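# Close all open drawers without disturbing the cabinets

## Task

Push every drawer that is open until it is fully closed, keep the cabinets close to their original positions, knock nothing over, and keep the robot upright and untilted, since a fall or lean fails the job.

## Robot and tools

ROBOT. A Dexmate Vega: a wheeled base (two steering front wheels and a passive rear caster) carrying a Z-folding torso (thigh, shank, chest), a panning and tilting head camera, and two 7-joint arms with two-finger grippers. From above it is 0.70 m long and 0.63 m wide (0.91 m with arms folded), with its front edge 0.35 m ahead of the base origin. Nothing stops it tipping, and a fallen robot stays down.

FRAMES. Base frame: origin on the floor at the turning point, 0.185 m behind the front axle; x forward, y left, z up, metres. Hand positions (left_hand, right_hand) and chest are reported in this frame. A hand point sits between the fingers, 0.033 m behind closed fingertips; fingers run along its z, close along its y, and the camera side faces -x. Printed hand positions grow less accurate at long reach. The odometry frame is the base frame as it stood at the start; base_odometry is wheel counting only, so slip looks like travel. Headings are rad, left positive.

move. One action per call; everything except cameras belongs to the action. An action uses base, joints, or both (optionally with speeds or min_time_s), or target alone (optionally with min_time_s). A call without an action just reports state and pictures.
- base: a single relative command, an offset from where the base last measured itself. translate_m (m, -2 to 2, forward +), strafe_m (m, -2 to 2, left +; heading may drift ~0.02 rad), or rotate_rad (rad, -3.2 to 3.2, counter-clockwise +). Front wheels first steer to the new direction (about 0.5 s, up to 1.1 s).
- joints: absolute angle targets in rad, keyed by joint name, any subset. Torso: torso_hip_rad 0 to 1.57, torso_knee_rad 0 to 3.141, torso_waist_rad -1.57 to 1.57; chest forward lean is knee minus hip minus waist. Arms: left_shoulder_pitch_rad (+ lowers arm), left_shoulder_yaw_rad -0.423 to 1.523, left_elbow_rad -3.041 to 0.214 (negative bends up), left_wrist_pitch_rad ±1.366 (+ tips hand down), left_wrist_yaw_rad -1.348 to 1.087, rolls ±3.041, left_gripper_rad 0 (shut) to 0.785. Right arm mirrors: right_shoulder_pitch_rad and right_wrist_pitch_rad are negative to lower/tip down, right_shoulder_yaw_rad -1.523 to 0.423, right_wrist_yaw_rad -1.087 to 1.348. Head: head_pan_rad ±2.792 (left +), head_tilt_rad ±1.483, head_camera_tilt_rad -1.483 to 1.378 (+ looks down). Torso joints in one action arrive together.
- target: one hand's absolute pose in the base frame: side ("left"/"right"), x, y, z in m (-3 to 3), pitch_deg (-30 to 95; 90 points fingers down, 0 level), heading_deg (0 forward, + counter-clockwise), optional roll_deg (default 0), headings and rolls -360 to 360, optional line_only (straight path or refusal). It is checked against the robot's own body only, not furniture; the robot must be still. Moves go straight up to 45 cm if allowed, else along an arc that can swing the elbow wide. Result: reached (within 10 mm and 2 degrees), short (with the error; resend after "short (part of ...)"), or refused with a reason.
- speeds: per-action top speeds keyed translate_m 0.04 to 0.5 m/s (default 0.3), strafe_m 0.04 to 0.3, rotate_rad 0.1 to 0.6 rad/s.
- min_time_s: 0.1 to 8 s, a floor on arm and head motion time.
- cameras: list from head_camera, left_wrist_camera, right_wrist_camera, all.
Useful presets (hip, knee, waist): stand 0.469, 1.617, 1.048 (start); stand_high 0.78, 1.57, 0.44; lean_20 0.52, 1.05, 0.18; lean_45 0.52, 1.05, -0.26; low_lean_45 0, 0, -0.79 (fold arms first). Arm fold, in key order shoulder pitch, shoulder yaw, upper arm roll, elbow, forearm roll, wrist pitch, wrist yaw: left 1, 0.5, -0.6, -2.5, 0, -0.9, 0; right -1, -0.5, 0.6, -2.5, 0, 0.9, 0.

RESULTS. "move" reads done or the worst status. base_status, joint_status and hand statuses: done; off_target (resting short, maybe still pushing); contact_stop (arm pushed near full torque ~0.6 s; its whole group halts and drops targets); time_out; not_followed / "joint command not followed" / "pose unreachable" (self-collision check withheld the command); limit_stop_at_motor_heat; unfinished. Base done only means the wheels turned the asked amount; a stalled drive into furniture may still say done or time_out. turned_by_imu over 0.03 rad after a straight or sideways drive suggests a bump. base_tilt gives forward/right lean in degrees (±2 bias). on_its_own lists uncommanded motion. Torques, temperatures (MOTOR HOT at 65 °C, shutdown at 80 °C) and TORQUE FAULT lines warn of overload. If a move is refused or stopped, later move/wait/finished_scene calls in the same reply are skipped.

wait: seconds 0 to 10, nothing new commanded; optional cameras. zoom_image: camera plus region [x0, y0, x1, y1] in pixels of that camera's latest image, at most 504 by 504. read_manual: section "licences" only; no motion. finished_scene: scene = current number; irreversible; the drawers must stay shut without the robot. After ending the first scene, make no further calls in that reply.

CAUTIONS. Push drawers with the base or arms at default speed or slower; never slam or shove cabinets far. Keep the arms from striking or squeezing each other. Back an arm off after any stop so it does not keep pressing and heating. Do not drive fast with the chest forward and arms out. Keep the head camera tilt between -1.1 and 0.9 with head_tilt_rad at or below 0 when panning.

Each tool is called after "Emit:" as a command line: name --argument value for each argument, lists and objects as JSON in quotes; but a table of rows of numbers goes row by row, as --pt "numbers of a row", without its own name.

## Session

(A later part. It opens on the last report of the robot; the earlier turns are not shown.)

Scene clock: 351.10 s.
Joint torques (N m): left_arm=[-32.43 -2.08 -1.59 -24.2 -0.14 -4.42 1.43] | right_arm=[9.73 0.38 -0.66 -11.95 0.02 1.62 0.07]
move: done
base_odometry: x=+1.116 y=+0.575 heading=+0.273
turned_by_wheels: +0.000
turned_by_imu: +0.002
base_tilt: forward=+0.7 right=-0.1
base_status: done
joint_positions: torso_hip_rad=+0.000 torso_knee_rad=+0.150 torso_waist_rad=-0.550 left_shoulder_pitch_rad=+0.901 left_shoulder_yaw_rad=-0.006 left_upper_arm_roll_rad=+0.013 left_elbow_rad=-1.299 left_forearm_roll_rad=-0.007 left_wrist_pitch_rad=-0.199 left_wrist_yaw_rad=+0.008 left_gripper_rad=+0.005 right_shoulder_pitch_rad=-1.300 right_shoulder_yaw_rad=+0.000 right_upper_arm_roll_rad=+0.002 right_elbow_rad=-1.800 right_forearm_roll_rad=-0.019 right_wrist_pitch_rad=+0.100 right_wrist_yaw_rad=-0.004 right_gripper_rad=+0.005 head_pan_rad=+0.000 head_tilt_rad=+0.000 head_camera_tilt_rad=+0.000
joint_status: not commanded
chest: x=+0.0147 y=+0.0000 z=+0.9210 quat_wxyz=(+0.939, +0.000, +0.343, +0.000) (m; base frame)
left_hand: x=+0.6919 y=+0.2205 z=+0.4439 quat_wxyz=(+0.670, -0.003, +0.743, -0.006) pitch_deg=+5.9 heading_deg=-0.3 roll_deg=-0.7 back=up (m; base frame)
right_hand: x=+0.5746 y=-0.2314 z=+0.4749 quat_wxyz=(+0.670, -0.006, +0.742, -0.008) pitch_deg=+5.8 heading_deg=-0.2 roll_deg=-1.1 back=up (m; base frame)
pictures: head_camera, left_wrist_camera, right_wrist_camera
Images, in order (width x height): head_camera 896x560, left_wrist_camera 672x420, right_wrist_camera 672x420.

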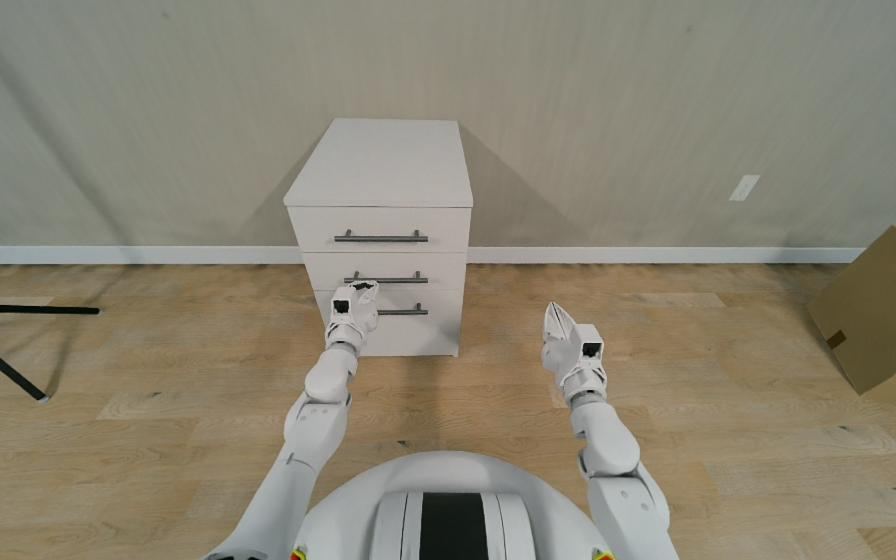

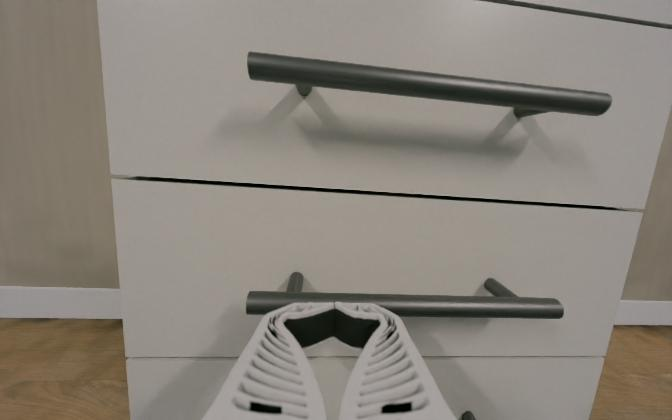

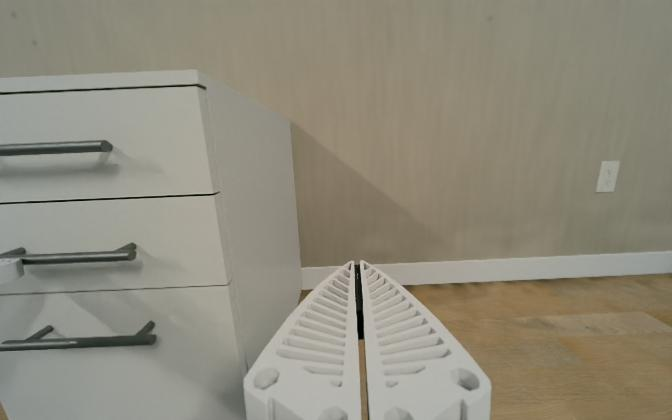

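Emit:
move --base '{"translate_m": -0.25}' --cameras '["all"]'

Scene clock: 360.70 s.
Joint torques (N m): left_arm=[-12.43 0.4 -2.75 -12.67 0.1 -1.99 0.58] | right_arm=[8.79 0.26 -0.81 -12.28 -0.07 1.43 -0.03]
move: done
base_odometry: x=+0.875 y=+0.507 heading=+0.273
turned_by_wheels: +0.000
turned_by_imu: +0.000
base_tilt: forward=+0.7 right=-0.1
base_status: done
joint_positions: torso_hip_rad=+0.000 torso_knee_rad=+0.150 torso_waist_rad=-0.550 left_shoulder_pitch_rad=+0.900 left_shoulder_yaw_rad=-0.006 left_upper_arm_roll_rad=+0.013 left_elbow_rad=-1.300 left_forearm_roll_rad=-0.007 left_wrist_pitch_rad=-0.200 left_wrist_yaw_rad=+0.008 left_gripper_rad=+0.005 right_shoulder_pitch_rad=-1.300 right_shoulder_yaw_rad=+0.000 right_upper_arm_roll_rad=+0.002 right_elbow_rad=-1.800 right_forearm_roll_rad=-0.019 right_wrist_pitch_rad=+0.100 right_wrist_yaw_rad=-0.004 right_gripper_rad=+0.005 head_pan_rad=+0.000 head_tilt_rad=+0.000 head_camera_tilt_rad=+0.000
joint_status: not commanded
chest: x=+0.0147 y=+0.0000 z=+0.9210 quat_wxyz=(+0.939, +0.000, +0.343, +0.000) (m; base frame)
left_hand: x=+0.6925 y=+0.2206 z=+0.4453 quat_wxyz=(+0.670, -0.003, +0.742, -0.006) pitch_deg=+5.8 heading_deg=-0.2 roll_deg=-0.7 back=up (m; base frame)
right_hand: x=+0.5746 y=-0.2314 z=+0.4748 quat_wxyz=(+0.670, -0.006, +0.742, -0.008) pitch_deg=+5.8 heading_deg=-0.2 roll_deg=-1.1 back=up (m; base frame)
pictures: head_camera, left_wrist_camera, right_wrist_camera
Images, in order (width x height): head_camera 896x560, left_wrist_camera 672x420, right_wrist_camera 672x420.

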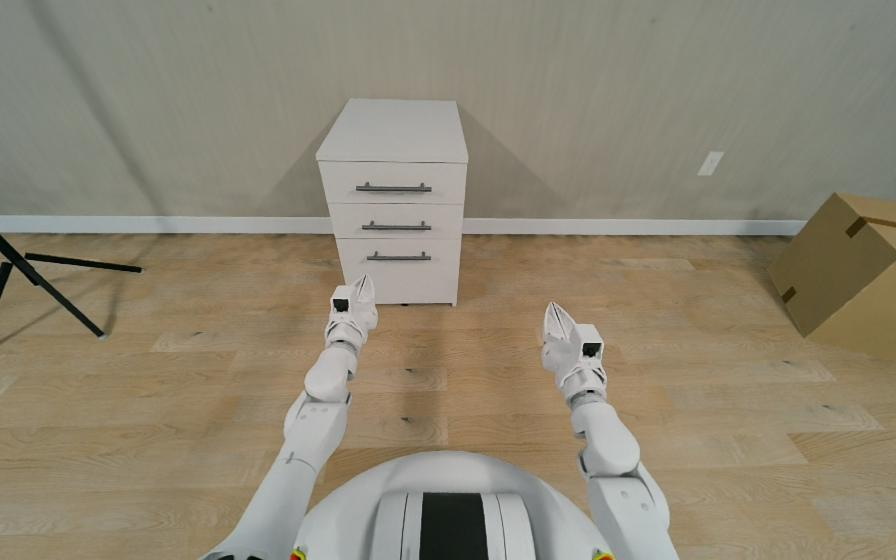

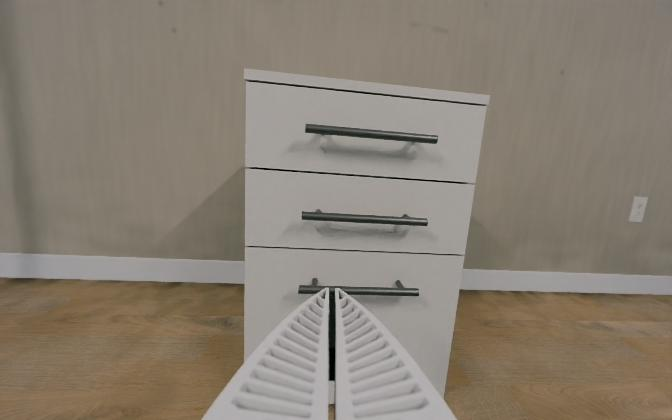

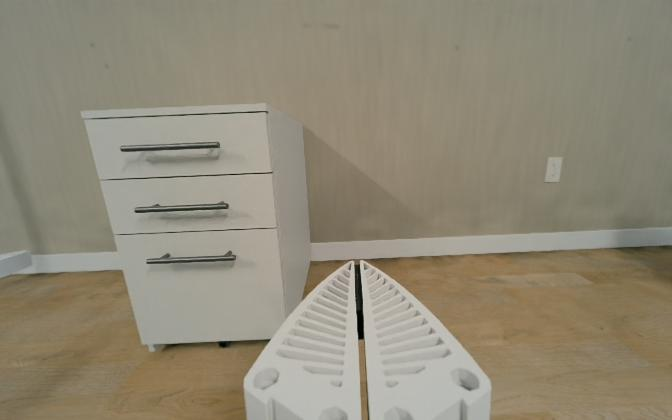

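Emit:
move --base '{"rotate_rad": 2.63}'

Emit:
move --base '{"translate_m": 2.0}' --speeds '{"translate_m": 0.4}'

Emit:
move --base '{"translate_m": 0.5}'

Emit:
move --base '{"rotate_rad": -1.06}' --cameras '["all"]'

Scene clock: 397.07 s.
Joint torques (N m): left_arm=[-13.31 0.15 -1.62 -13.61 -0.49 -2.46 0.16] | right_arm=[9.91 0.3 -0.56 -12.72 -0.02 1.74 0.03]
move: done
base_odometry: x=+0.877 y=+0.506 heading=+2.906
turned_by_wheels: +2.634
turned_by_imu: +2.582
base_tilt: forward=+0.7 right=-0.1
base_status: done
joint_positions: torso_hip_rad=+0.000 torso_knee_rad=+0.150 torso_waist_rad=-0.550 left_shoulder_pitch_rad=+0.900 left_shoulder_yaw_rad=-0.006 left_upper_arm_roll_rad=+0.013 left_elbow_rad=-1.300 left_forearm_roll_rad=-0.007 left_wrist_pitch_rad=-0.200 left_wrist_yaw_rad=+0.008 left_gripper_rad=+0.005 right_shoulder_pitch_rad=-1.300 right_shoulder_yaw_rad=+0.000 right_upper_arm_roll_rad=+0.002 right_elbow_rad=-1.800 right_forearm_roll_rad=-0.019 right_wrist_pitch_rad=+0.100 right_wrist_yaw_rad=-0.004 right_gripper_rad=+0.005 head_pan_rad=+0.000 head_tilt_rad=+0.000 head_camera_tilt_rad=+0.000
joint_status: not commanded
chest: x=+0.0147 y=+0.0000 z=+0.9210 quat_wxyz=(+0.939, +0.000, +0.343, +0.000) (m; base frame)
left_hand: x=+0.6925 y=+0.2207 z=+0.4453 quat_wxyz=(+0.670, -0.003, +0.742, -0.006) pitch_deg=+5.8 heading_deg=-0.2 roll_deg=-0.7 back=up (m; base frame)
right_hand: x=+0.5746 y=-0.2314 z=+0.4748 quat_wxyz=(+0.670, -0.006, +0.742, -0.008) pitch_deg=+5.8 heading_deg=-0.2 roll_deg=-1.1 back=up (m; base frame)
pictures: none

Scene clock: 404.17 s.
Joint torques (N m): left_arm=[-12.64 0.12 -0.48 -13.67 -0.29 -1.83 0.42] | right_arm=[9.18 -0.32 -0.42 -12.1 0.01 2.21 -0.13]
move: done
base_odometry: x=-1.070 y=+0.966 heading=+2.907
turned_by_wheels: +0.000
turned_by_imu: +0.003
base_tilt: forward=+0.7 right=-0.1
base_status: done
joint_positions: torso_hip_rad=+0.000 torso_knee_rad=+0.150 torso_waist_rad=-0.550 left_shoulder_pitch_rad=+0.900 left_shoulder_yaw_rad=-0.006 left_upper_arm_roll_rad=+0.013 left_elbow_rad=-1.300 left_forearm_roll_rad=-0.007 left_wrist_pitch_rad=-0.200 left_wrist_yaw_rad=+0.008 left_gripper_rad=+0.005 right_shoulder_pitch_rad=-1.300 right_shoulder_yaw_rad=+0.000 right_upper_arm_roll_rad=+0.002 right_elbow_rad=-1.800 right_forearm_roll_rad=-0.019 right_wrist_pitch_rad=+0.100 right_wrist_yaw_rad=-0.004 right_gripper_rad=+0.005 head_pan_rad=+0.000 head_tilt_rad=+0.000 head_camera_tilt_rad=+0.000
joint_status: not commanded
chest: x=+0.0147 y=+0.0000 z=+0.9210 quat_wxyz=(+0.939, +0.000, +0.343, +0.000) (m; base frame)
left_hand: x=+0.6926 y=+0.2207 z=+0.4453 quat_wxyz=(+0.671, -0.003, +0.742, -0.006) pitch_deg=+5.8 heading_deg=-0.2 roll_deg=-0.7 back=up (m; base frame)
right_hand: x=+0.5746 y=-0.2314 z=+0.4748 quat_wxyz=(+0.670, -0.006, +0.742, -0.008) pitch_deg=+5.8 heading_deg=-0.2 roll_deg=-1.1 back=up (m; base frame)
pictures: none

Scene clock: 407.33 s.
Joint torques (N m): left_arm=[-13.55 -2.16 -1.7 -12.76 0.6 -2.39 -0.16] | right_arm=[10.55 -0.23 -0.33 -12 -0.03 1.86 0.05]
move: done
base_odometry: x=-1.556 y=+1.081 heading=+2.907
turned_by_wheels: +0.000
turned_by_imu: +0.001
base_tilt: forward=+0.7 right=+0.0
base_status: done
joint_positions: torso_hip_rad=+0.000 torso_knee_rad=+0.150 torso_waist_rad=-0.550 left_shoulder_pitch_rad=+0.900 left_shoulder_yaw_rad=-0.006 left_upper_arm_roll_rad=+0.013 left_elbow_rad=-1.300 left_forearm_roll_rad=-0.007 left_wrist_pitch_rad=-0.200 left_wrist_yaw_rad=+0.008 left_gripper_rad=+0.005 right_shoulder_pitch_rad=-1.300 right_shoulder_yaw_rad=+0.000 right_upper_arm_roll_rad=+0.002 right_elbow_rad=-1.800 right_forearm_roll_rad=-0.019 right_wrist_pitch_rad=+0.100 right_wrist_yaw_rad=-0.004 right_gripper_rad=+0.005 head_pan_rad=+0.000 head_tilt_rad=+0.000 head_camera_tilt_rad=+0.000
joint_status: not commanded
chest: x=+0.0148 y=+0.0000 z=+0.9210 quat_wxyz=(+0.939, +0.000, +0.343, +0.000) (m; base frame)
left_hand: x=+0.6926 y=+0.2207 z=+0.4453 quat_wxyz=(+0.671, -0.003, +0.742, -0.006) pitch_deg=+5.8 heading_deg=-0.2 roll_deg=-0.7 back=up (m; base frame)
right_hand: x=+0.5746 y=-0.2314 z=+0.4748 quat_wxyz=(+0.670, -0.006, +0.742, -0.008) pitch_deg=+5.8 heading_deg=-0.2 roll_deg=-1.1 back=up (m; base frame)
pictures: none

Scene clock: 410.67 s.
Joint torques (N m): left_arm=[-12.78 0.55 0.27 -13.29 -0.23 -1.67 0.03] | right_arm=[9.34 0.49 -0.66 -13.24 0.04 2.16 0.2]
move: done
base_odometry: x=-1.558 y=+1.081 heading=+1.846
turned_by_wheels: -1.062
turned_by_imu: -1.039
base_tilt: forward=+0.6 right=-0.1
base_status: done
joint_positions: torso_hip_rad=+0.000 torso_knee_rad=+0.150 torso_waist_rad=-0.550 left_shoulder_pitch_rad=+0.900 left_shoulder_yaw_rad=-0.006 left_upper_arm_roll_rad=+0.013 left_elbow_rad=-1.300 left_forearm_roll_rad=-0.007 left_wrist_pitch_rad=-0.200 left_wrist_yaw_rad=+0.008 left_gripper_rad=+0.005 right_shoulder_pitch_rad=-1.300 right_shoulder_yaw_rad=+0.000 right_upper_arm_roll_rad=+0.002 right_elbow_rad=-1.800 right_forearm_roll_rad=-0.019 right_wrist_pitch_rad=+0.100 right_wrist_yaw_rad=-0.004 right_gripper_rad=+0.005 head_pan_rad=+0.000 head_tilt_rad=+0.000 head_camera_tilt_rad=+0.000
joint_status: not commanded
chest: x=+0.0148 y=+0.0000 z=+0.9210 quat_wxyz=(+0.939, +0.000, +0.343, +0.000) (m; base frame)
left_hand: x=+0.6926 y=+0.2207 z=+0.4453 quat_wxyz=(+0.671, -0.003, +0.742, -0.006) pitch_deg=+5.8 heading_deg=-0.2 roll_deg=-0.7 back=up (m; base frame)
right_hand: x=+0.5746 y=-0.2314 z=+0.4748 quat_wxyz=(+0.670, -0.006, +0.742, -0.008) pitch_deg=+5.8 heading_deg=-0.2 roll_deg=-1.1 back=up (m; base frame)
pictures: head_camera, left_wrist_camera, right_wrist_camera
Images, in order (width x height): head_camera 896x560, left_wrist_camera 672x420, right_wrist_camera 672x420.

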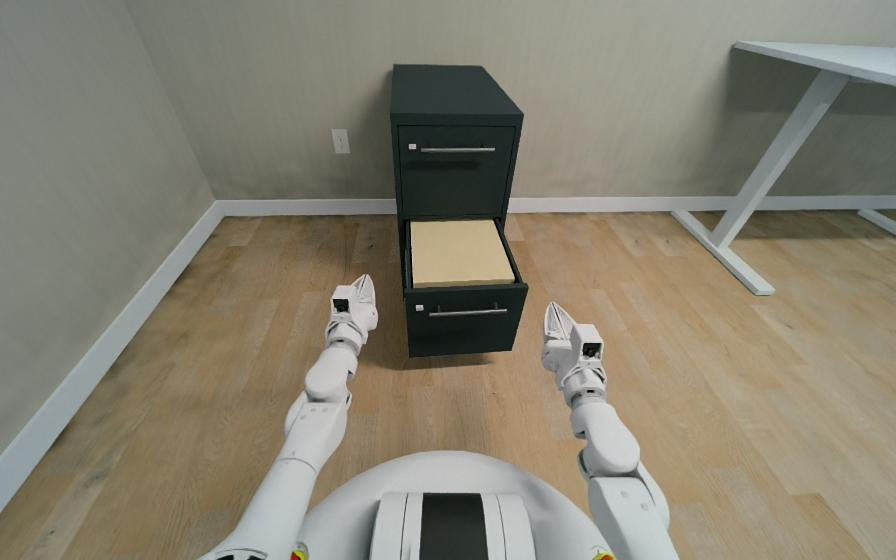

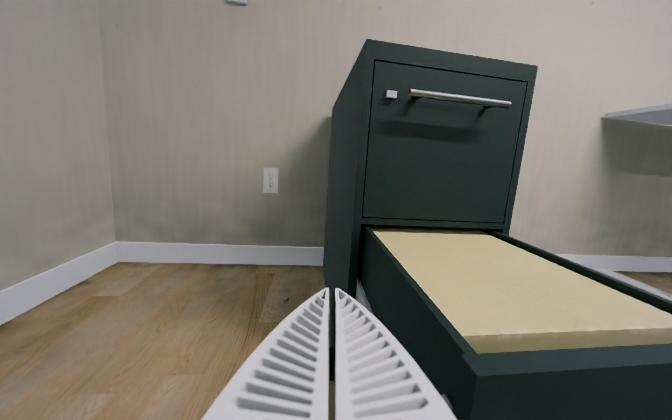

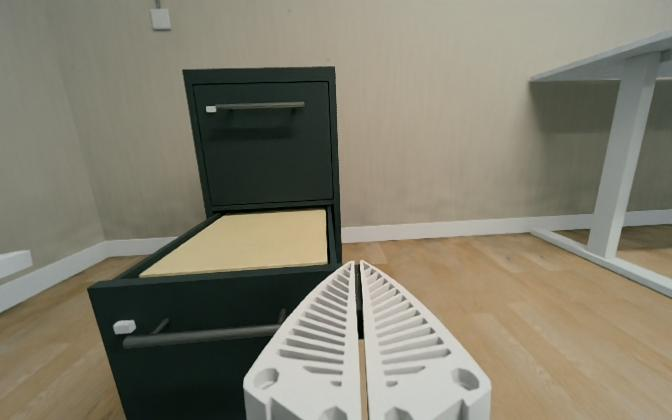

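Emit:
move --base '{"translate_m": -0.1}'

Emit:
move --base '{"strafe_m": -0.24}' --joints '{"left_shoulder_pitch_rad": 0.6, "left_elbow_rad": -0.4, "left_wrist_pitch_rad": -0.5}' --min_time_s 3 --cameras '["all"]'

Scene clock: 464.83 s.
Joint torques (N m): left_arm=[-12.51 -1.59 -1.11 -12.9 -0.38 -2.54 0.04] | right_arm=[8.43 -0.47 -0.65 -11.08 -0.03 1.72 0.02]
move: done
base_odometry: x=-1.530 y=+0.985 heading=+1.845
turned_by_wheels: -0.001
turned_by_imu: +0.000
base_tilt: forward=+0.7 right=+0.0
base_status: done
joint_positions: torso_hip_rad=+0.000 torso_knee_rad=+0.150 torso_waist_rad=-0.550 left_shoulder_pitch_rad=+0.900 left_shoulder_yaw_rad=-0.006 left_upper_arm_roll_rad=+0.013 left_elbow_rad=-1.300 left_forearm_roll_rad=-0.007 left_wrist_pitch_rad=-0.200 left_wrist_yaw_rad=+0.008 left_gripper_rad=+0.005 right_shoulder_pitch_rad=-1.300 right_shoulder_yaw_rad=+0.000 right_upper_arm_roll_rad=+0.002 right_elbow_rad=-1.800 right_forearm_roll_rad=-0.019 right_wrist_pitch_rad=+0.100 right_wrist_yaw_rad=-0.004 right_gripper_rad=+0.005 head_pan_rad=+0.000 head_tilt_rad=+0.000 head_camera_tilt_rad=+0.000
joint_status: not commanded
chest: x=+0.0147 y=+0.0000 z=+0.9210 quat_wxyz=(+0.939, +0.000, +0.343, +0.000) (m; base frame)
left_hand: x=+0.6926 y=+0.2207 z=+0.4453 quat_wxyz=(+0.671, -0.003, +0.742, -0.006) pitch_deg=+5.8 heading_deg=-0.2 roll_deg=-0.7 back=up (m; base frame)
right_hand: x=+0.5746 y=-0.2314 z=+0.4748 quat_wxyz=(+0.670, -0.006, +0.742, -0.008) pitch_deg=+5.8 heading_deg=-0.2 roll_deg=-1.1 back=up (m; base frame)
pictures: none

Scene clock: 469.53 s.
Joint torques (N m): left_arm=[-15.42 1.16 -1.67 -7.52 -0.66 -1.19 0.53] | right_arm=[9.64 0.06 -0.77 -12.04 -0.03 1.51 0.05]
move: done
base_odometry: x=-1.300 y=+1.050 heading=+1.843
turned_by_wheels: -0.002
turned_by_imu: +0.000
base_tilt: forward=+0.6 right=+0.0
base_status: done
joint_positions: torso_hip_rad=+0.000 torso_knee_rad=+0.150 torso_waist_rad=-0.550 left_shoulder_pitch_rad=+0.602 left_shoulder_yaw_rad=-0.006 left_upper_arm_roll_rad=+0.013 left_elbow_rad=-0.406 left_forearm_roll_rad=-0.007 left_wrist_pitch_rad=-0.497 left_wrist_yaw_rad=+0.008 left_gripper_rad=+0.005 right_shoulder_pitch_rad=-1.300 right_shoulder_yaw_rad=+0.000 right_upper_arm_roll_rad=+0.002 right_elbow_rad=-1.800 right_forearm_roll_rad=-0.019 right_wrist_pitch_rad=+0.100 right_wrist_yaw_rad=-0.004 right_gripper_rad=+0.005 head_pan_rad=+0.000 head_tilt_rad=+0.000 head_camera_tilt_rad=+0.000
joint_status: all done
chest: x=+0.0147 y=+0.0000 z=+0.9210 quat_wxyz=(+0.939, +0.000, +0.343, +0.000) (m; base frame)
left_hand: x=+0.6470 y=+0.2227 z=+0.2474 quat_wxyz=(+0.553, +0.000, +0.833, -0.002) pitch_deg=+22.9 heading_deg=-0.2 roll_deg=-0.2 back=up (m; base frame)
right_hand: x=+0.5746 y=-0.2314 z=+0.4748 quat_wxyz=(+0.670, -0.006, +0.742, -0.008) pitch_deg=+5.8 heading_deg=-0.2 roll_deg=-1.1 back=up (m; base frame)
pictures: head_camera, left_wrist_camera, right_wrist_camera
Images, in order (width x height): head_camera 896x560, left_wrist_camera 672x420, right_wrist_camera 672x420.

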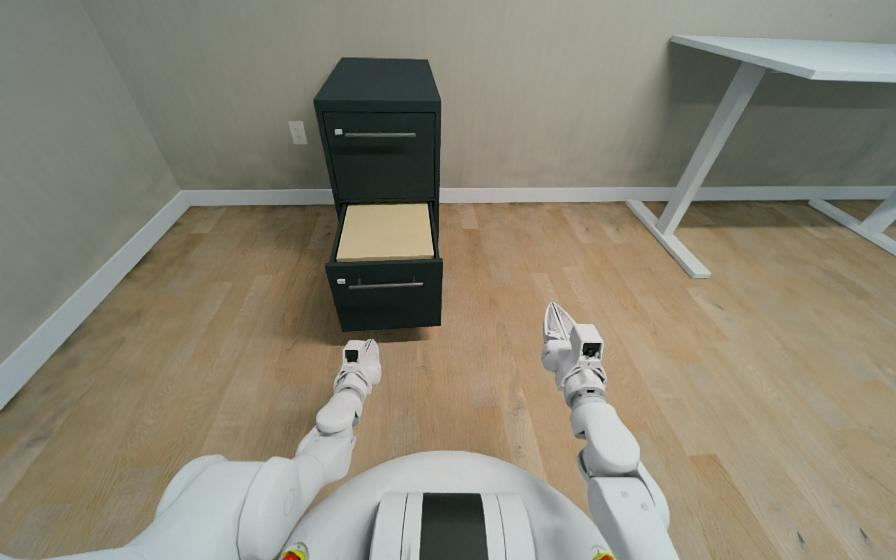

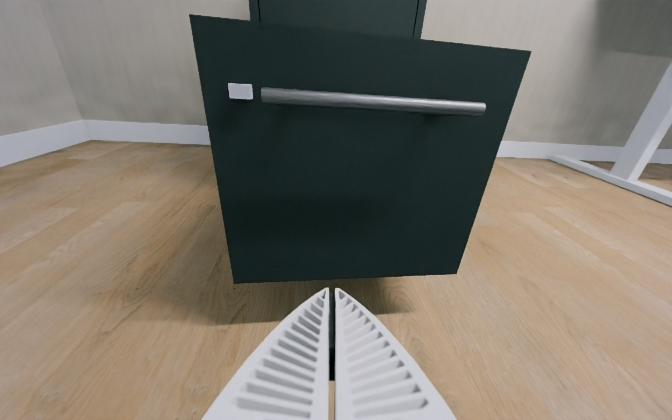

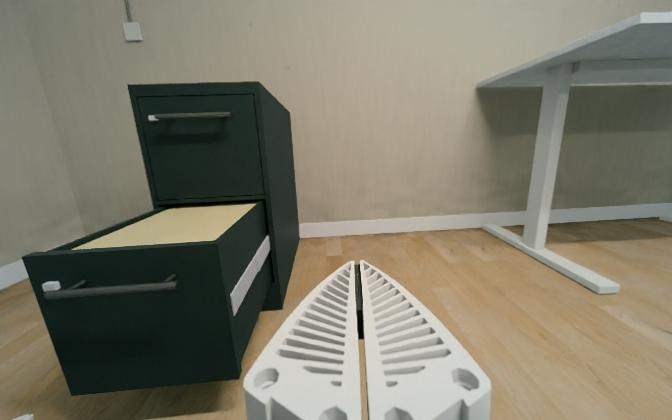

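Emit:
move --base '{"translate_m": 0.45}' --speeds '{"translate_m": 0.15}' --cameras '["all"]'

Scene clock: 481.00 s.
Joint torques (N m): left_arm=[-14.09 -2.32 1.68 -9.47 0.52 -2.67 -0.44] | right_arm=[9.54 -0.52 -0.7 -11.03 0.03 1.79 0.23]
move: done
base_odometry: x=-1.422 y=+1.484 heading=+1.843
turned_by_wheels: +0.000
turned_by_imu: +0.000
base_tilt: forward=+0.7 right=-0.1
base_status: done
joint_positions: torso_hip_rad=+0.000 torso_knee_rad=+0.150 torso_waist_rad=-0.550 left_shoulder_pitch_rad=+0.600 left_shoulder_yaw_rad=-0.006 left_upper_arm_roll_rad=+0.013 left_elbow_rad=-0.400 left_forearm_roll_rad=-0.007 left_wrist_pitch_rad=-0.500 left_wrist_yaw_rad=+0.008 left_gripper_rad=+0.005 right_shoulder_pitch_rad=-1.300 right_shoulder_yaw_rad=+0.000 right_upper_arm_roll_rad=+0.002 right_elbow_rad=-1.800 right_forearm_roll_rad=-0.019 right_wrist_pitch_rad=+0.100 right_wrist_yaw_rad=-0.004 right_gripper_rad=+0.005 head_pan_rad=+0.000 head_tilt_rad=+0.000 head_camera_tilt_rad=+0.000
joint_status: not commanded
chest: x=+0.0147 y=+0.0000 z=+0.9210 quat_wxyz=(+0.939, +0.000, +0.343, +0.000) (m; base frame)
left_hand: x=+0.6465 y=+0.2228 z=+0.2467 quat_wxyz=(+0.552, +0.000, +0.834, -0.002) pitch_deg=+23.0 heading_deg=-0.2 roll_deg=-0.2 back=up (m; base frame)
right_hand: x=+0.5746 y=-0.2314 z=+0.4749 quat_wxyz=(+0.670, -0.006, +0.742, -0.008) pitch_deg=+5.8 heading_deg=-0.2 roll_deg=-1.1 back=up (m; base frame)
pictures: head_camera, left_wrist_camera, right_wrist_camera
Images, in order (width x height): head_camera 896x560, left_wrist_camera 672x420, right_wrist_camera 672x420.

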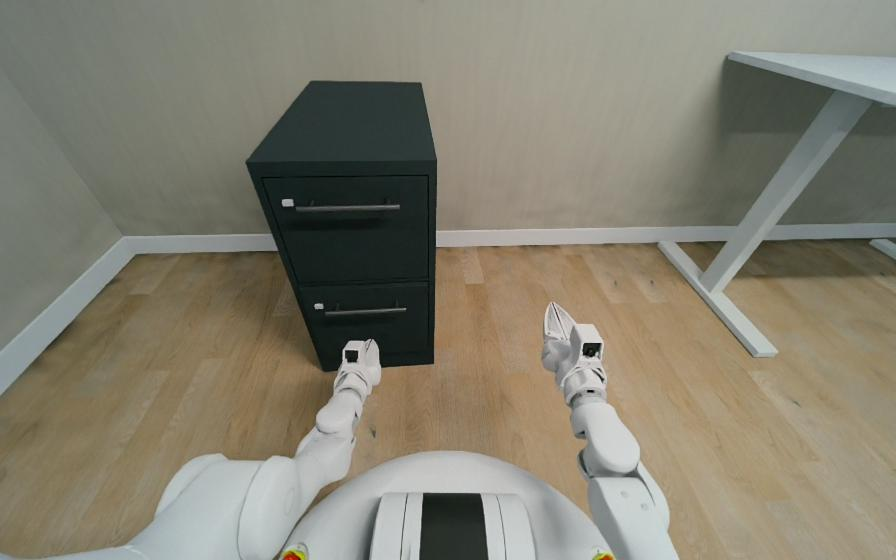

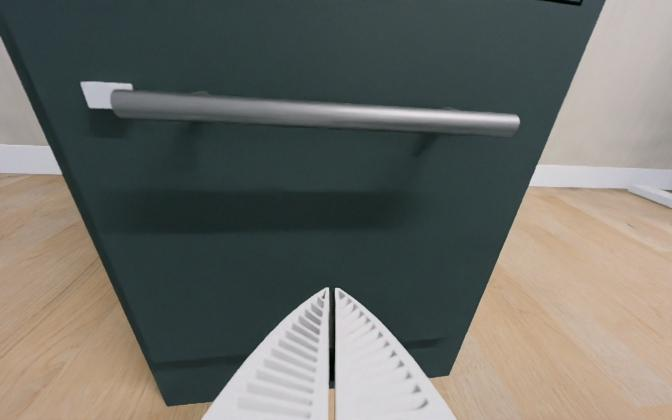

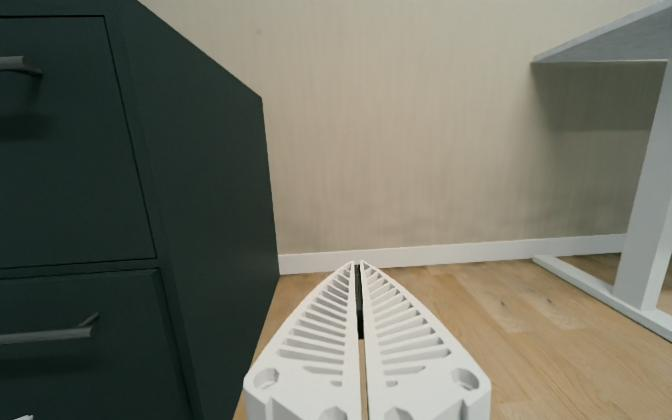

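Emit:
zoom_image --camera "head_camera" --region '[230, 150, 450, 380]'

Emit:
zoom_image --camera "right_wrist_camera" --region '[0, 200, 250, 420]'

Scaled by 2.191 from the camera's 896x560 image, which has a finer 960x600 frame.

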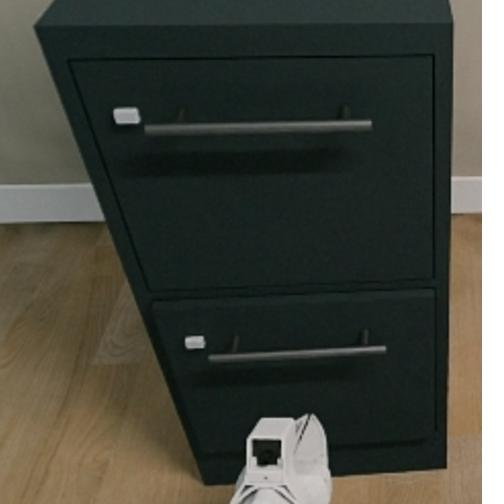

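Scaled by 2.016 from the camera's 672x420 image, which has a finer 960x600 frame.

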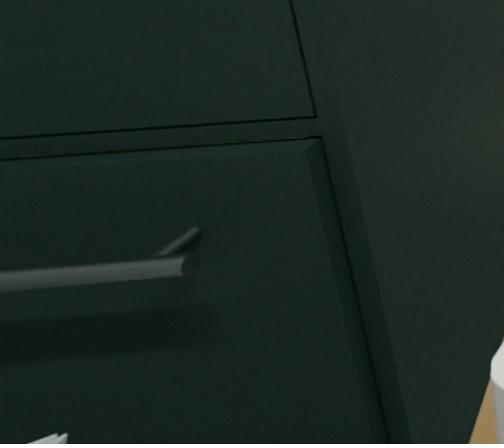

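Emit:
move --base '{"translate_m": 0.04}' --speeds '{"translate_m": 0.08}' --cameras '["all"]'

Emit:
zoom_image --camera "right_wrist_camera" --region '[0, 200, 250, 420]'

Scene clock: 491.50 s.
Joint torques (N m): left_arm=[-13.65 -0.79 1.18 -8.16 0.26 -1.49 -0.19] | right_arm=[9.63 0.14 -0.53 -11.52 -0.1 1.91 0]
move: done
base_odometry: x=-1.433 y=+1.522 heading=+1.843
turned_by_wheels: +0.000
turned_by_imu: +0.001
base_tilt: forward=+0.6 right=-0.1
base_status: done
joint_positions: torso_hip_rad=+0.000 torso_knee_rad=+0.150 torso_waist_rad=-0.550 left_shoulder_pitch_rad=+0.600 left_shoulder_yaw_rad=-0.006 left_upper_arm_roll_rad=+0.013 left_elbow_rad=-0.400 left_forearm_roll_rad=-0.007 left_wrist_pitch_rad=-0.500 left_wrist_yaw_rad=+0.008 left_gripper_rad=+0.005 right_shoulder_pitch_rad=-1.300 right_shoulder_yaw_rad=+0.000 right_upper_arm_roll_rad=+0.002 right_elbow_rad=-1.800 right_forearm_roll_rad=-0.019 right_wrist_pitch_rad=+0.100 right_wrist_yaw_rad=-0.004 right_gripper_rad=+0.005 head_pan_rad=+0.000 head_tilt_rad=+0.000 head_camera_tilt_rad=+0.000
joint_status: not commanded
chest: x=+0.0147 y=+0.0000 z=+0.9210 quat_wxyz=(+0.939, +0.000, +0.343, +0.000) (m; base frame)
left_hand: x=+0.6466 y=+0.2228 z=+0.2467 quat_wxyz=(+0.552, +0.000, +0.834, -0.002) pitch_deg=+23.0 heading_deg=-0.2 roll_deg=-0.2 back=up (m; base frame)
right_hand: x=+0.5746 y=-0.2314 z=+0.4748 quat_wxyz=(+0.670, -0.006, +0.742, -0.008) pitch_deg=+5.8 heading_deg=-0.2 roll_deg=-1.1 back=up (m; base frame)
pictures: head_camera, left_wrist_camera, right_wrist_camera
Images, in order (width x height): head_camera 896x560, left_wrist_camera 672x420, right_wrist_camera 672x420.

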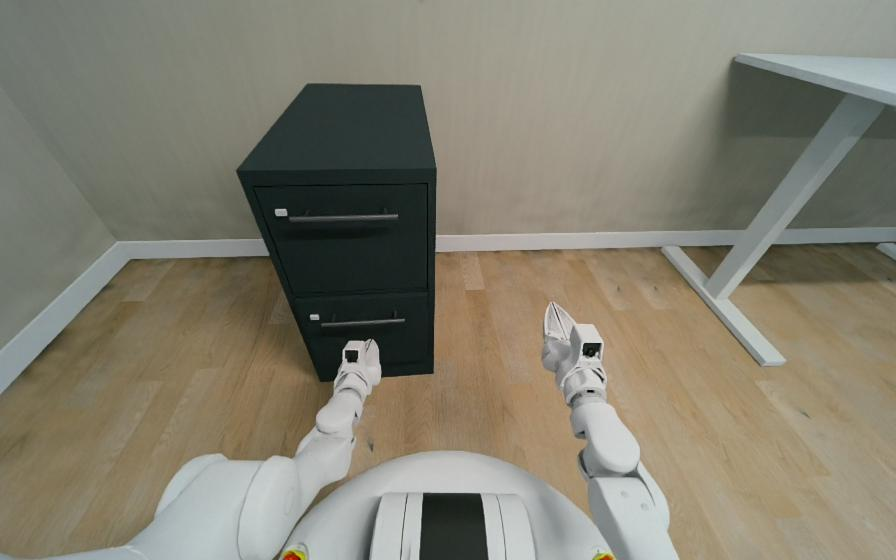

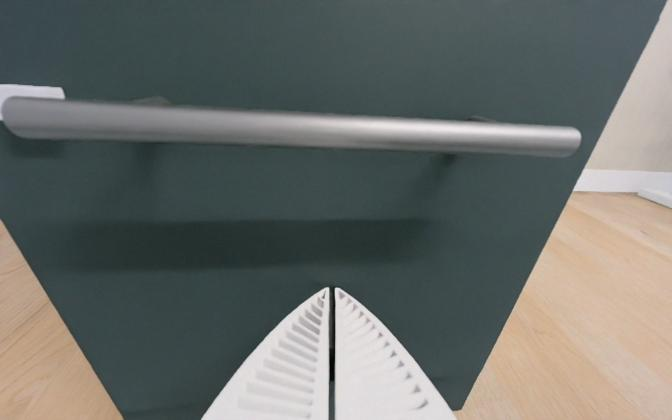

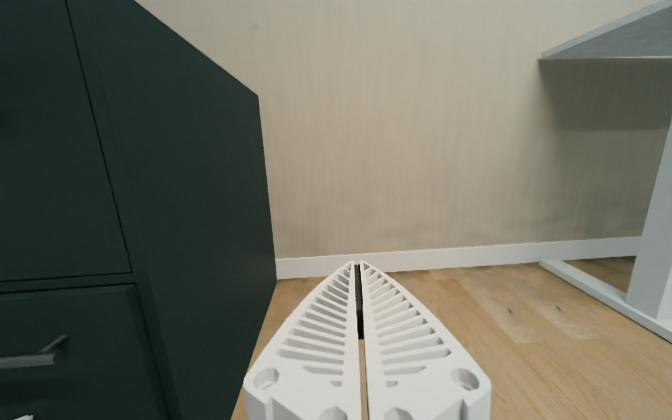

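Scaled by 2.016 from the camera's 672x420 image, which has a finer 960x600 frame.

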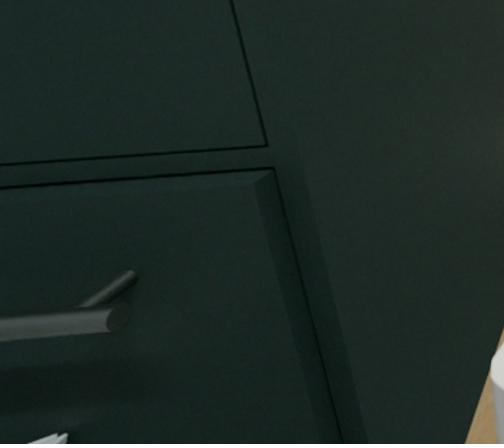

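Emit:
move --base '{"translate_m": 0.025}' --speeds '{"translate_m": 0.06}' --cameras '["right_wrist_camera", "left_wrist_camera"]'

Emit:
zoom_image --camera "right_wrist_camera" --region '[0, 200, 250, 420]'

Scene clock: 501.30 s.
Joint torques (N m): left_arm=[-30.11 0.74 0.96 -23.73 0.12 -3.81 0.1] | right_arm=[9.56 0.66 -0.74 -12.09 -0.07 1.97 0.11]
move: done
base_odometry: x=-1.439 y=+1.546 heading=+1.844
turned_by_wheels: +0.001
turned_by_imu: +0.002
base_tilt: forward=+0.6 right=-0.1
base_status: done
joint_positions: torso_hip_rad=+0.000 torso_knee_rad=+0.150 torso_waist_rad=-0.550 left_shoulder_pitch_rad=+0.601 left_shoulder_yaw_rad=-0.006 left_upper_arm_roll_rad=+0.013 left_elbow_rad=-0.399 left_forearm_roll_rad=-0.007 left_wrist_pitch_rad=-0.499 left_wrist_yaw_rad=+0.008 left_gripper_rad=+0.005 right_shoulder_pitch_rad=-1.300 right_shoulder_yaw_rad=+0.000 right_upper_arm_roll_rad=+0.002 right_elbow_rad=-1.800 right_forearm_roll_rad=-0.019 right_wrist_pitch_rad=+0.100 right_wrist_yaw_rad=-0.004 right_gripper_rad=+0.005 head_pan_rad=+0.000 head_tilt_rad=+0.000 head_camera_tilt_rad=+0.000
joint_status: not commanded
chest: x=+0.0147 y=+0.0000 z=+0.9210 quat_wxyz=(+0.939, +0.000, +0.343, +0.000) (m; base frame)
left_hand: x=+0.6455 y=+0.2228 z=+0.2454 quat_wxyz=(+0.551, +0.000, +0.834, -0.002) pitch_deg=+23.1 heading_deg=-0.2 roll_deg=-0.2 back=up (m; base frame)
right_hand: x=+0.5746 y=-0.2314 z=+0.4748 quat_wxyz=(+0.670, -0.006, +0.742, -0.008) pitch_deg=+5.8 heading_deg=-0.2 roll_deg=-1.1 back=up (m; base frame)
pictures: left_wrist_camera, right_wrist_camera
Images, in order (width x height): left_wrist_camera 672x420, right_wrist_camera 672x420.

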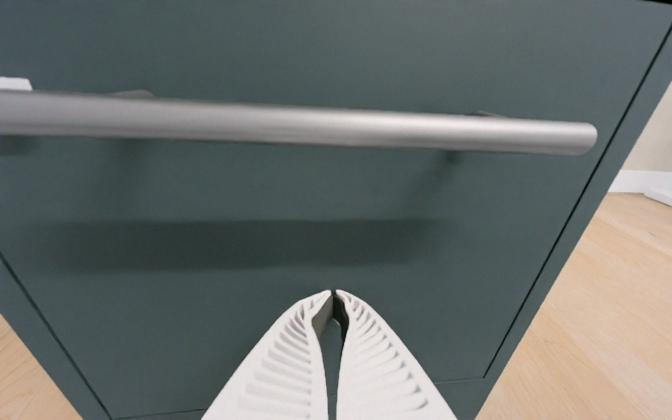

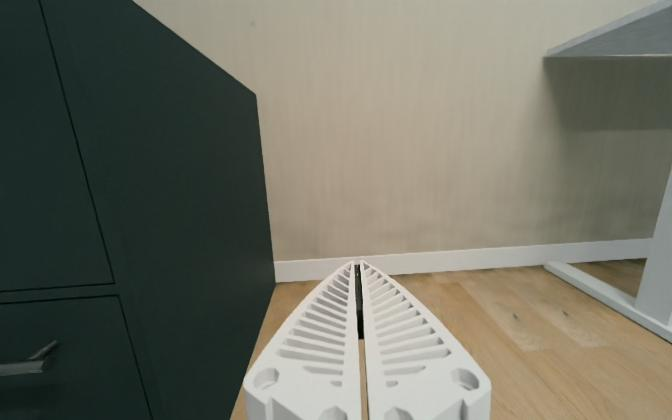

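Scaled by 2.016 from the camera's 672x420 image, which has a finer 960x600 frame.

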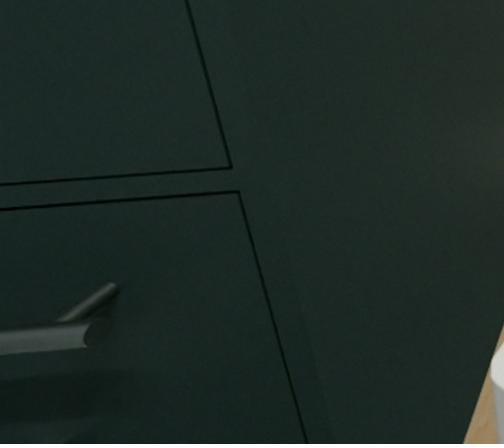

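Emit:
move --base '{"translate_m": -0.35}' --cameras '["head_camera"]'

Emit:
move --base '{"rotate_rad": 0.266}'

Emit:
move --base '{"translate_m": -2.0}' --joints '{"left_shoulder_pitch_rad": 0.9, "left_elbow_rad": -1.3, "left_wrist_pitch_rad": -0.2}'

Emit:
move --base '{"rotate_rad": 1.302}' --cameras '["all"]'

Scene clock: 523.67 s.
Joint torques (N m): left_arm=[-12.41 1.39 -2.04 -7.36 -0.28 -2.82 0.14] | right_arm=[9.18 -0.43 -0.46 -11.93 0.01 2.04 0.02]
move: done
base_odometry: x=-1.344 y=+1.209 heading=+1.844
turned_by_wheels: +0.000
turned_by_imu: +0.001
base_tilt: forward=+0.7 right=+0.0
base_status: done
joint_positions: torso_hip_rad=+0.000 torso_knee_rad=+0.150 torso_waist_rad=-0.550 left_shoulder_pitch_rad=+0.600 left_shoulder_yaw_rad=-0.006 left_upper_arm_roll_rad=+0.013 left_elbow_rad=-0.400 left_forearm_roll_rad=-0.007 left_wrist_pitch_rad=-0.500 left_wrist_yaw_rad=+0.008 left_gripper_rad=+0.005 right_shoulder_pitch_rad=-1.300 right_shoulder_yaw_rad=+0.000 right_upper_arm_roll_rad=+0.002 right_elbow_rad=-1.800 right_forearm_roll_rad=-0.019 right_wrist_pitch_rad=+0.100 right_wrist_yaw_rad=-0.004 right_gripper_rad=+0.005 head_pan_rad=+0.000 head_tilt_rad=+0.000 head_camera_tilt_rad=+0.000
joint_status: not commanded
chest: x=+0.0147 y=+0.0000 z=+0.9210 quat_wxyz=(+0.939, +0.000, +0.343, +0.000) (m; base frame)
left_hand: x=+0.6465 y=+0.2228 z=+0.2467 quat_wxyz=(+0.552, +0.000, +0.834, -0.002) pitch_deg=+23.0 heading_deg=-0.2 roll_deg=-0.2 back=up (m; base frame)
right_hand: x=+0.5746 y=-0.2314 z=+0.4748 quat_wxyz=(+0.670, -0.006, +0.742, -0.008) pitch_deg=+5.8 heading_deg=-0.2 roll_deg=-1.1 back=up (m; base frame)
pictures: head_camera
Images, in order (width x height): head_camera 896x560.

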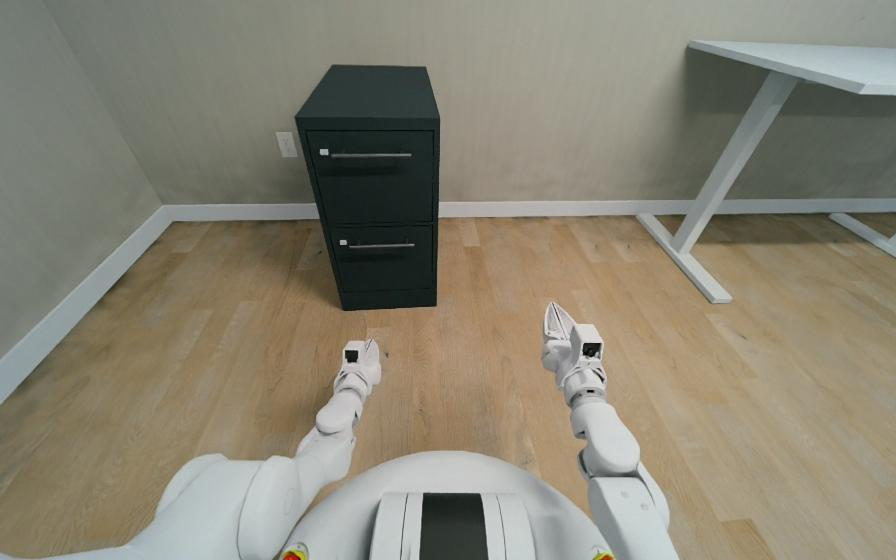

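Scene clock: 525.57 s.
Joint torques (N m): left_arm=[-12.15 -2.36 1.83 -8.4 -0.26 -2.17 -0.08] | right_arm=[9.78 0.74 -0.47 -11.59 -0.01 2.35 0.04]
move: done
base_odometry: x=-1.344 y=+1.209 heading=+2.110
turned_by_wheels: +0.266
turned_by_imu: +0.263
base_tilt: forward=+0.6 right=+0.0
base_status: done
joint_positions: torso_hip_rad=+0.000 torso_knee_rad=+0.150 torso_waist_rad=-0.550 left_shoulder_pitch_rad=+0.600 left_shoulder_yaw_rad=-0.006 left_upper_arm_roll_rad=+0.013 left_elbow_rad=-0.400 left_forearm_roll_rad=-0.007 left_wrist_pitch_rad=-0.500 left_wrist_yaw_rad=+0.008 left_gripper_rad=+0.005 right_shoulder_pitch_rad=-1.300 right_shoulder_yaw_rad=+0.000 right_upper_arm_roll_rad=+0.002 right_elbow_rad=-1.800 right_forearm_roll_rad=-0.019 right_wrist_pitch_rad=+0.100 right_wrist_yaw_rad=-0.004 right_gripper_rad=+0.005 head_pan_rad=+0.000 head_tilt_rad=+0.000 head_camera_tilt_rad=+0.000
joint_status: not commanded
chest: x=+0.0147 y=+0.0000 z=+0.9210 quat_wxyz=(+0.939, +0.000, +0.343, +0.000) (m; base frame)
left_hand: x=+0.6465 y=+0.2228 z=+0.2467 quat_wxyz=(+0.552, +0.000, +0.834, -0.002) pitch_deg=+23.0 heading_deg=-0.2 roll_deg=-0.2 back=up (m; base frame)
right_hand: x=+0.5746 y=-0.2314 z=+0.4748 quat_wxyz=(+0.670, -0.006, +0.742, -0.008) pitch_deg=+5.8 heading_deg=-0.2 roll_deg=-1.1 back=up (m; base frame)
pictures: none

Scene clock: 534.03 s.
Joint torques (N m): left_arm=[-7.6 0.65 0.41 -12.82 0.06 -2.56 -0.29] | right_arm=[9.98 0.04 -0.57 -11.62 -0.03 2.42 0.14]
move: done
base_odometry: x=-0.311 y=-0.503 heading=+2.111
turned_by_wheels: +0.001
turned_by_imu: +0.002
base_tilt: forward=+0.6 right=-0.1
base_status: done
joint_positions: torso_hip_rad=+0.000 torso_knee_rad=+0.150 torso_waist_rad=-0.550 left_shoulder_pitch_rad=+0.900 left_shoulder_yaw_rad=-0.006 left_upper_arm_roll_rad=+0.013 left_elbow_rad=-1.300 left_forearm_roll_rad=-0.007 left_wrist_pitch_rad=-0.200 left_wrist_yaw_rad=+0.008 left_gripper_rad=+0.005 right_shoulder_pitch_rad=-1.300 right_shoulder_yaw_rad=+0.000 right_upper_arm_roll_rad=+0.002 right_elbow_rad=-1.800 right_forearm_roll_rad=-0.019 right_wrist_pitch_rad=+0.100 right_wrist_yaw_rad=-0.004 right_gripper_rad=+0.005 head_pan_rad=+0.000 head_tilt_rad=+0.000 head_camera_tilt_rad=+0.000
joint_status: all done
chest: x=+0.0147 y=+0.0000 z=+0.9210 quat_wxyz=(+0.939, +0.000, +0.343, +0.000) (m; base frame)
left_hand: x=+0.6927 y=+0.2207 z=+0.4455 quat_wxyz=(+0.671, -0.003, +0.742, -0.006) pitch_deg=+5.8 heading_deg=-0.2 roll_deg=-0.7 back=up (m; base frame)
right_hand: x=+0.5746 y=-0.2314 z=+0.4748 quat_wxyz=(+0.670, -0.006, +0.742, -0.008) pitch_deg=+5.8 heading_deg=-0.2 roll_deg=-1.1 back=up (m; base frame)
pictures: none

Scene clock: 537.77 s.
Joint torques (N m): left_arm=[-7.04 1.41 -1.74 -13.77 0.61 -2.25 0.11] | right_arm=[9.04 0.43 -0.63 -12.29 -0.04 2.06 0.11]
move: done
base_odometry: x=-0.310 y=-0.502 heading=-2.869
turned_by_wheels: +1.304
turned_by_imu: +1.281
base_tilt: forward=+0.6 right=+0.0
base_status: done
joint_positions: torso_hip_rad=+0.000 torso_knee_rad=+0.150 torso_waist_rad=-0.550 left_shoulder_pitch_rad=+0.900 left_shoulder_yaw_rad=-0.006 left_upper_arm_roll_rad=+0.013 left_elbow_rad=-1.300 left_forearm_roll_rad=-0.007 left_wrist_pitch_rad=-0.200 left_wrist_yaw_rad=+0.008 left_gripper_rad=+0.005 right_shoulder_pitch_rad=-1.300 right_shoulder_yaw_rad=+0.000 right_upper_arm_roll_rad=+0.002 right_elbow_rad=-1.800 right_forearm_roll_rad=-0.019 right_wrist_pitch_rad=+0.100 right_wrist_yaw_rad=-0.004 right_gripper_rad=+0.005 head_pan_rad=+0.000 head_tilt_rad=+0.000 head_camera_tilt_rad=+0.000
joint_status: not commanded
chest: x=+0.0147 y=+0.0000 z=+0.9210 quat_wxyz=(+0.939, +0.000, +0.343, +0.000) (m; base frame)
left_hand: x=+0.6927 y=+0.2207 z=+0.4455 quat_wxyz=(+0.671, -0.003, +0.742, -0.006) pitch_deg=+5.8 heading_deg=-0.2 roll_deg=-0.7 back=up (m; base frame)
right_hand: x=+0.5746 y=-0.2314 z=+0.4748 quat_wxyz=(+0.670, -0.006, +0.742, -0.008) pitch_deg=+5.8 heading_deg=-0.2 roll_deg=-1.1 back=up (m; base frame)
pictures: head_camera, left_wrist_camera, right_wrist_camera
Images, in order (width x height): head_camera 896x560, left_wrist_camera 672x420, right_wrist_camera 672x420.

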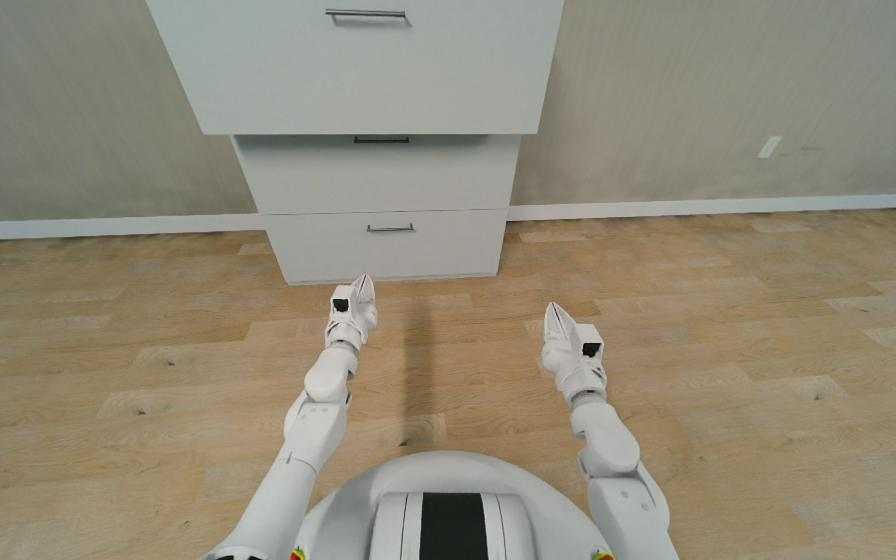

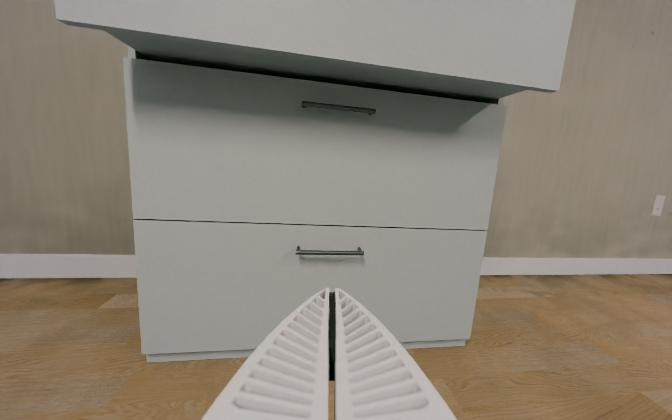

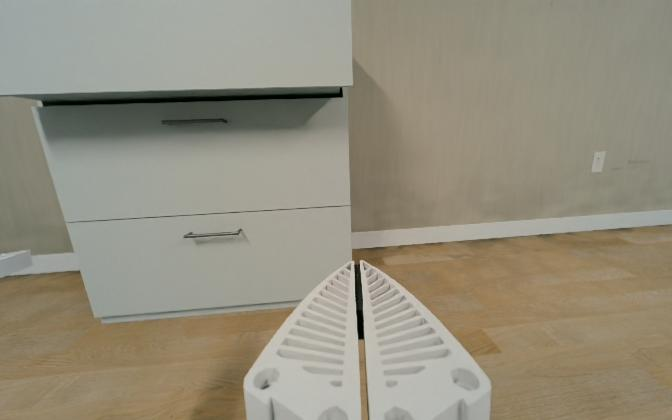

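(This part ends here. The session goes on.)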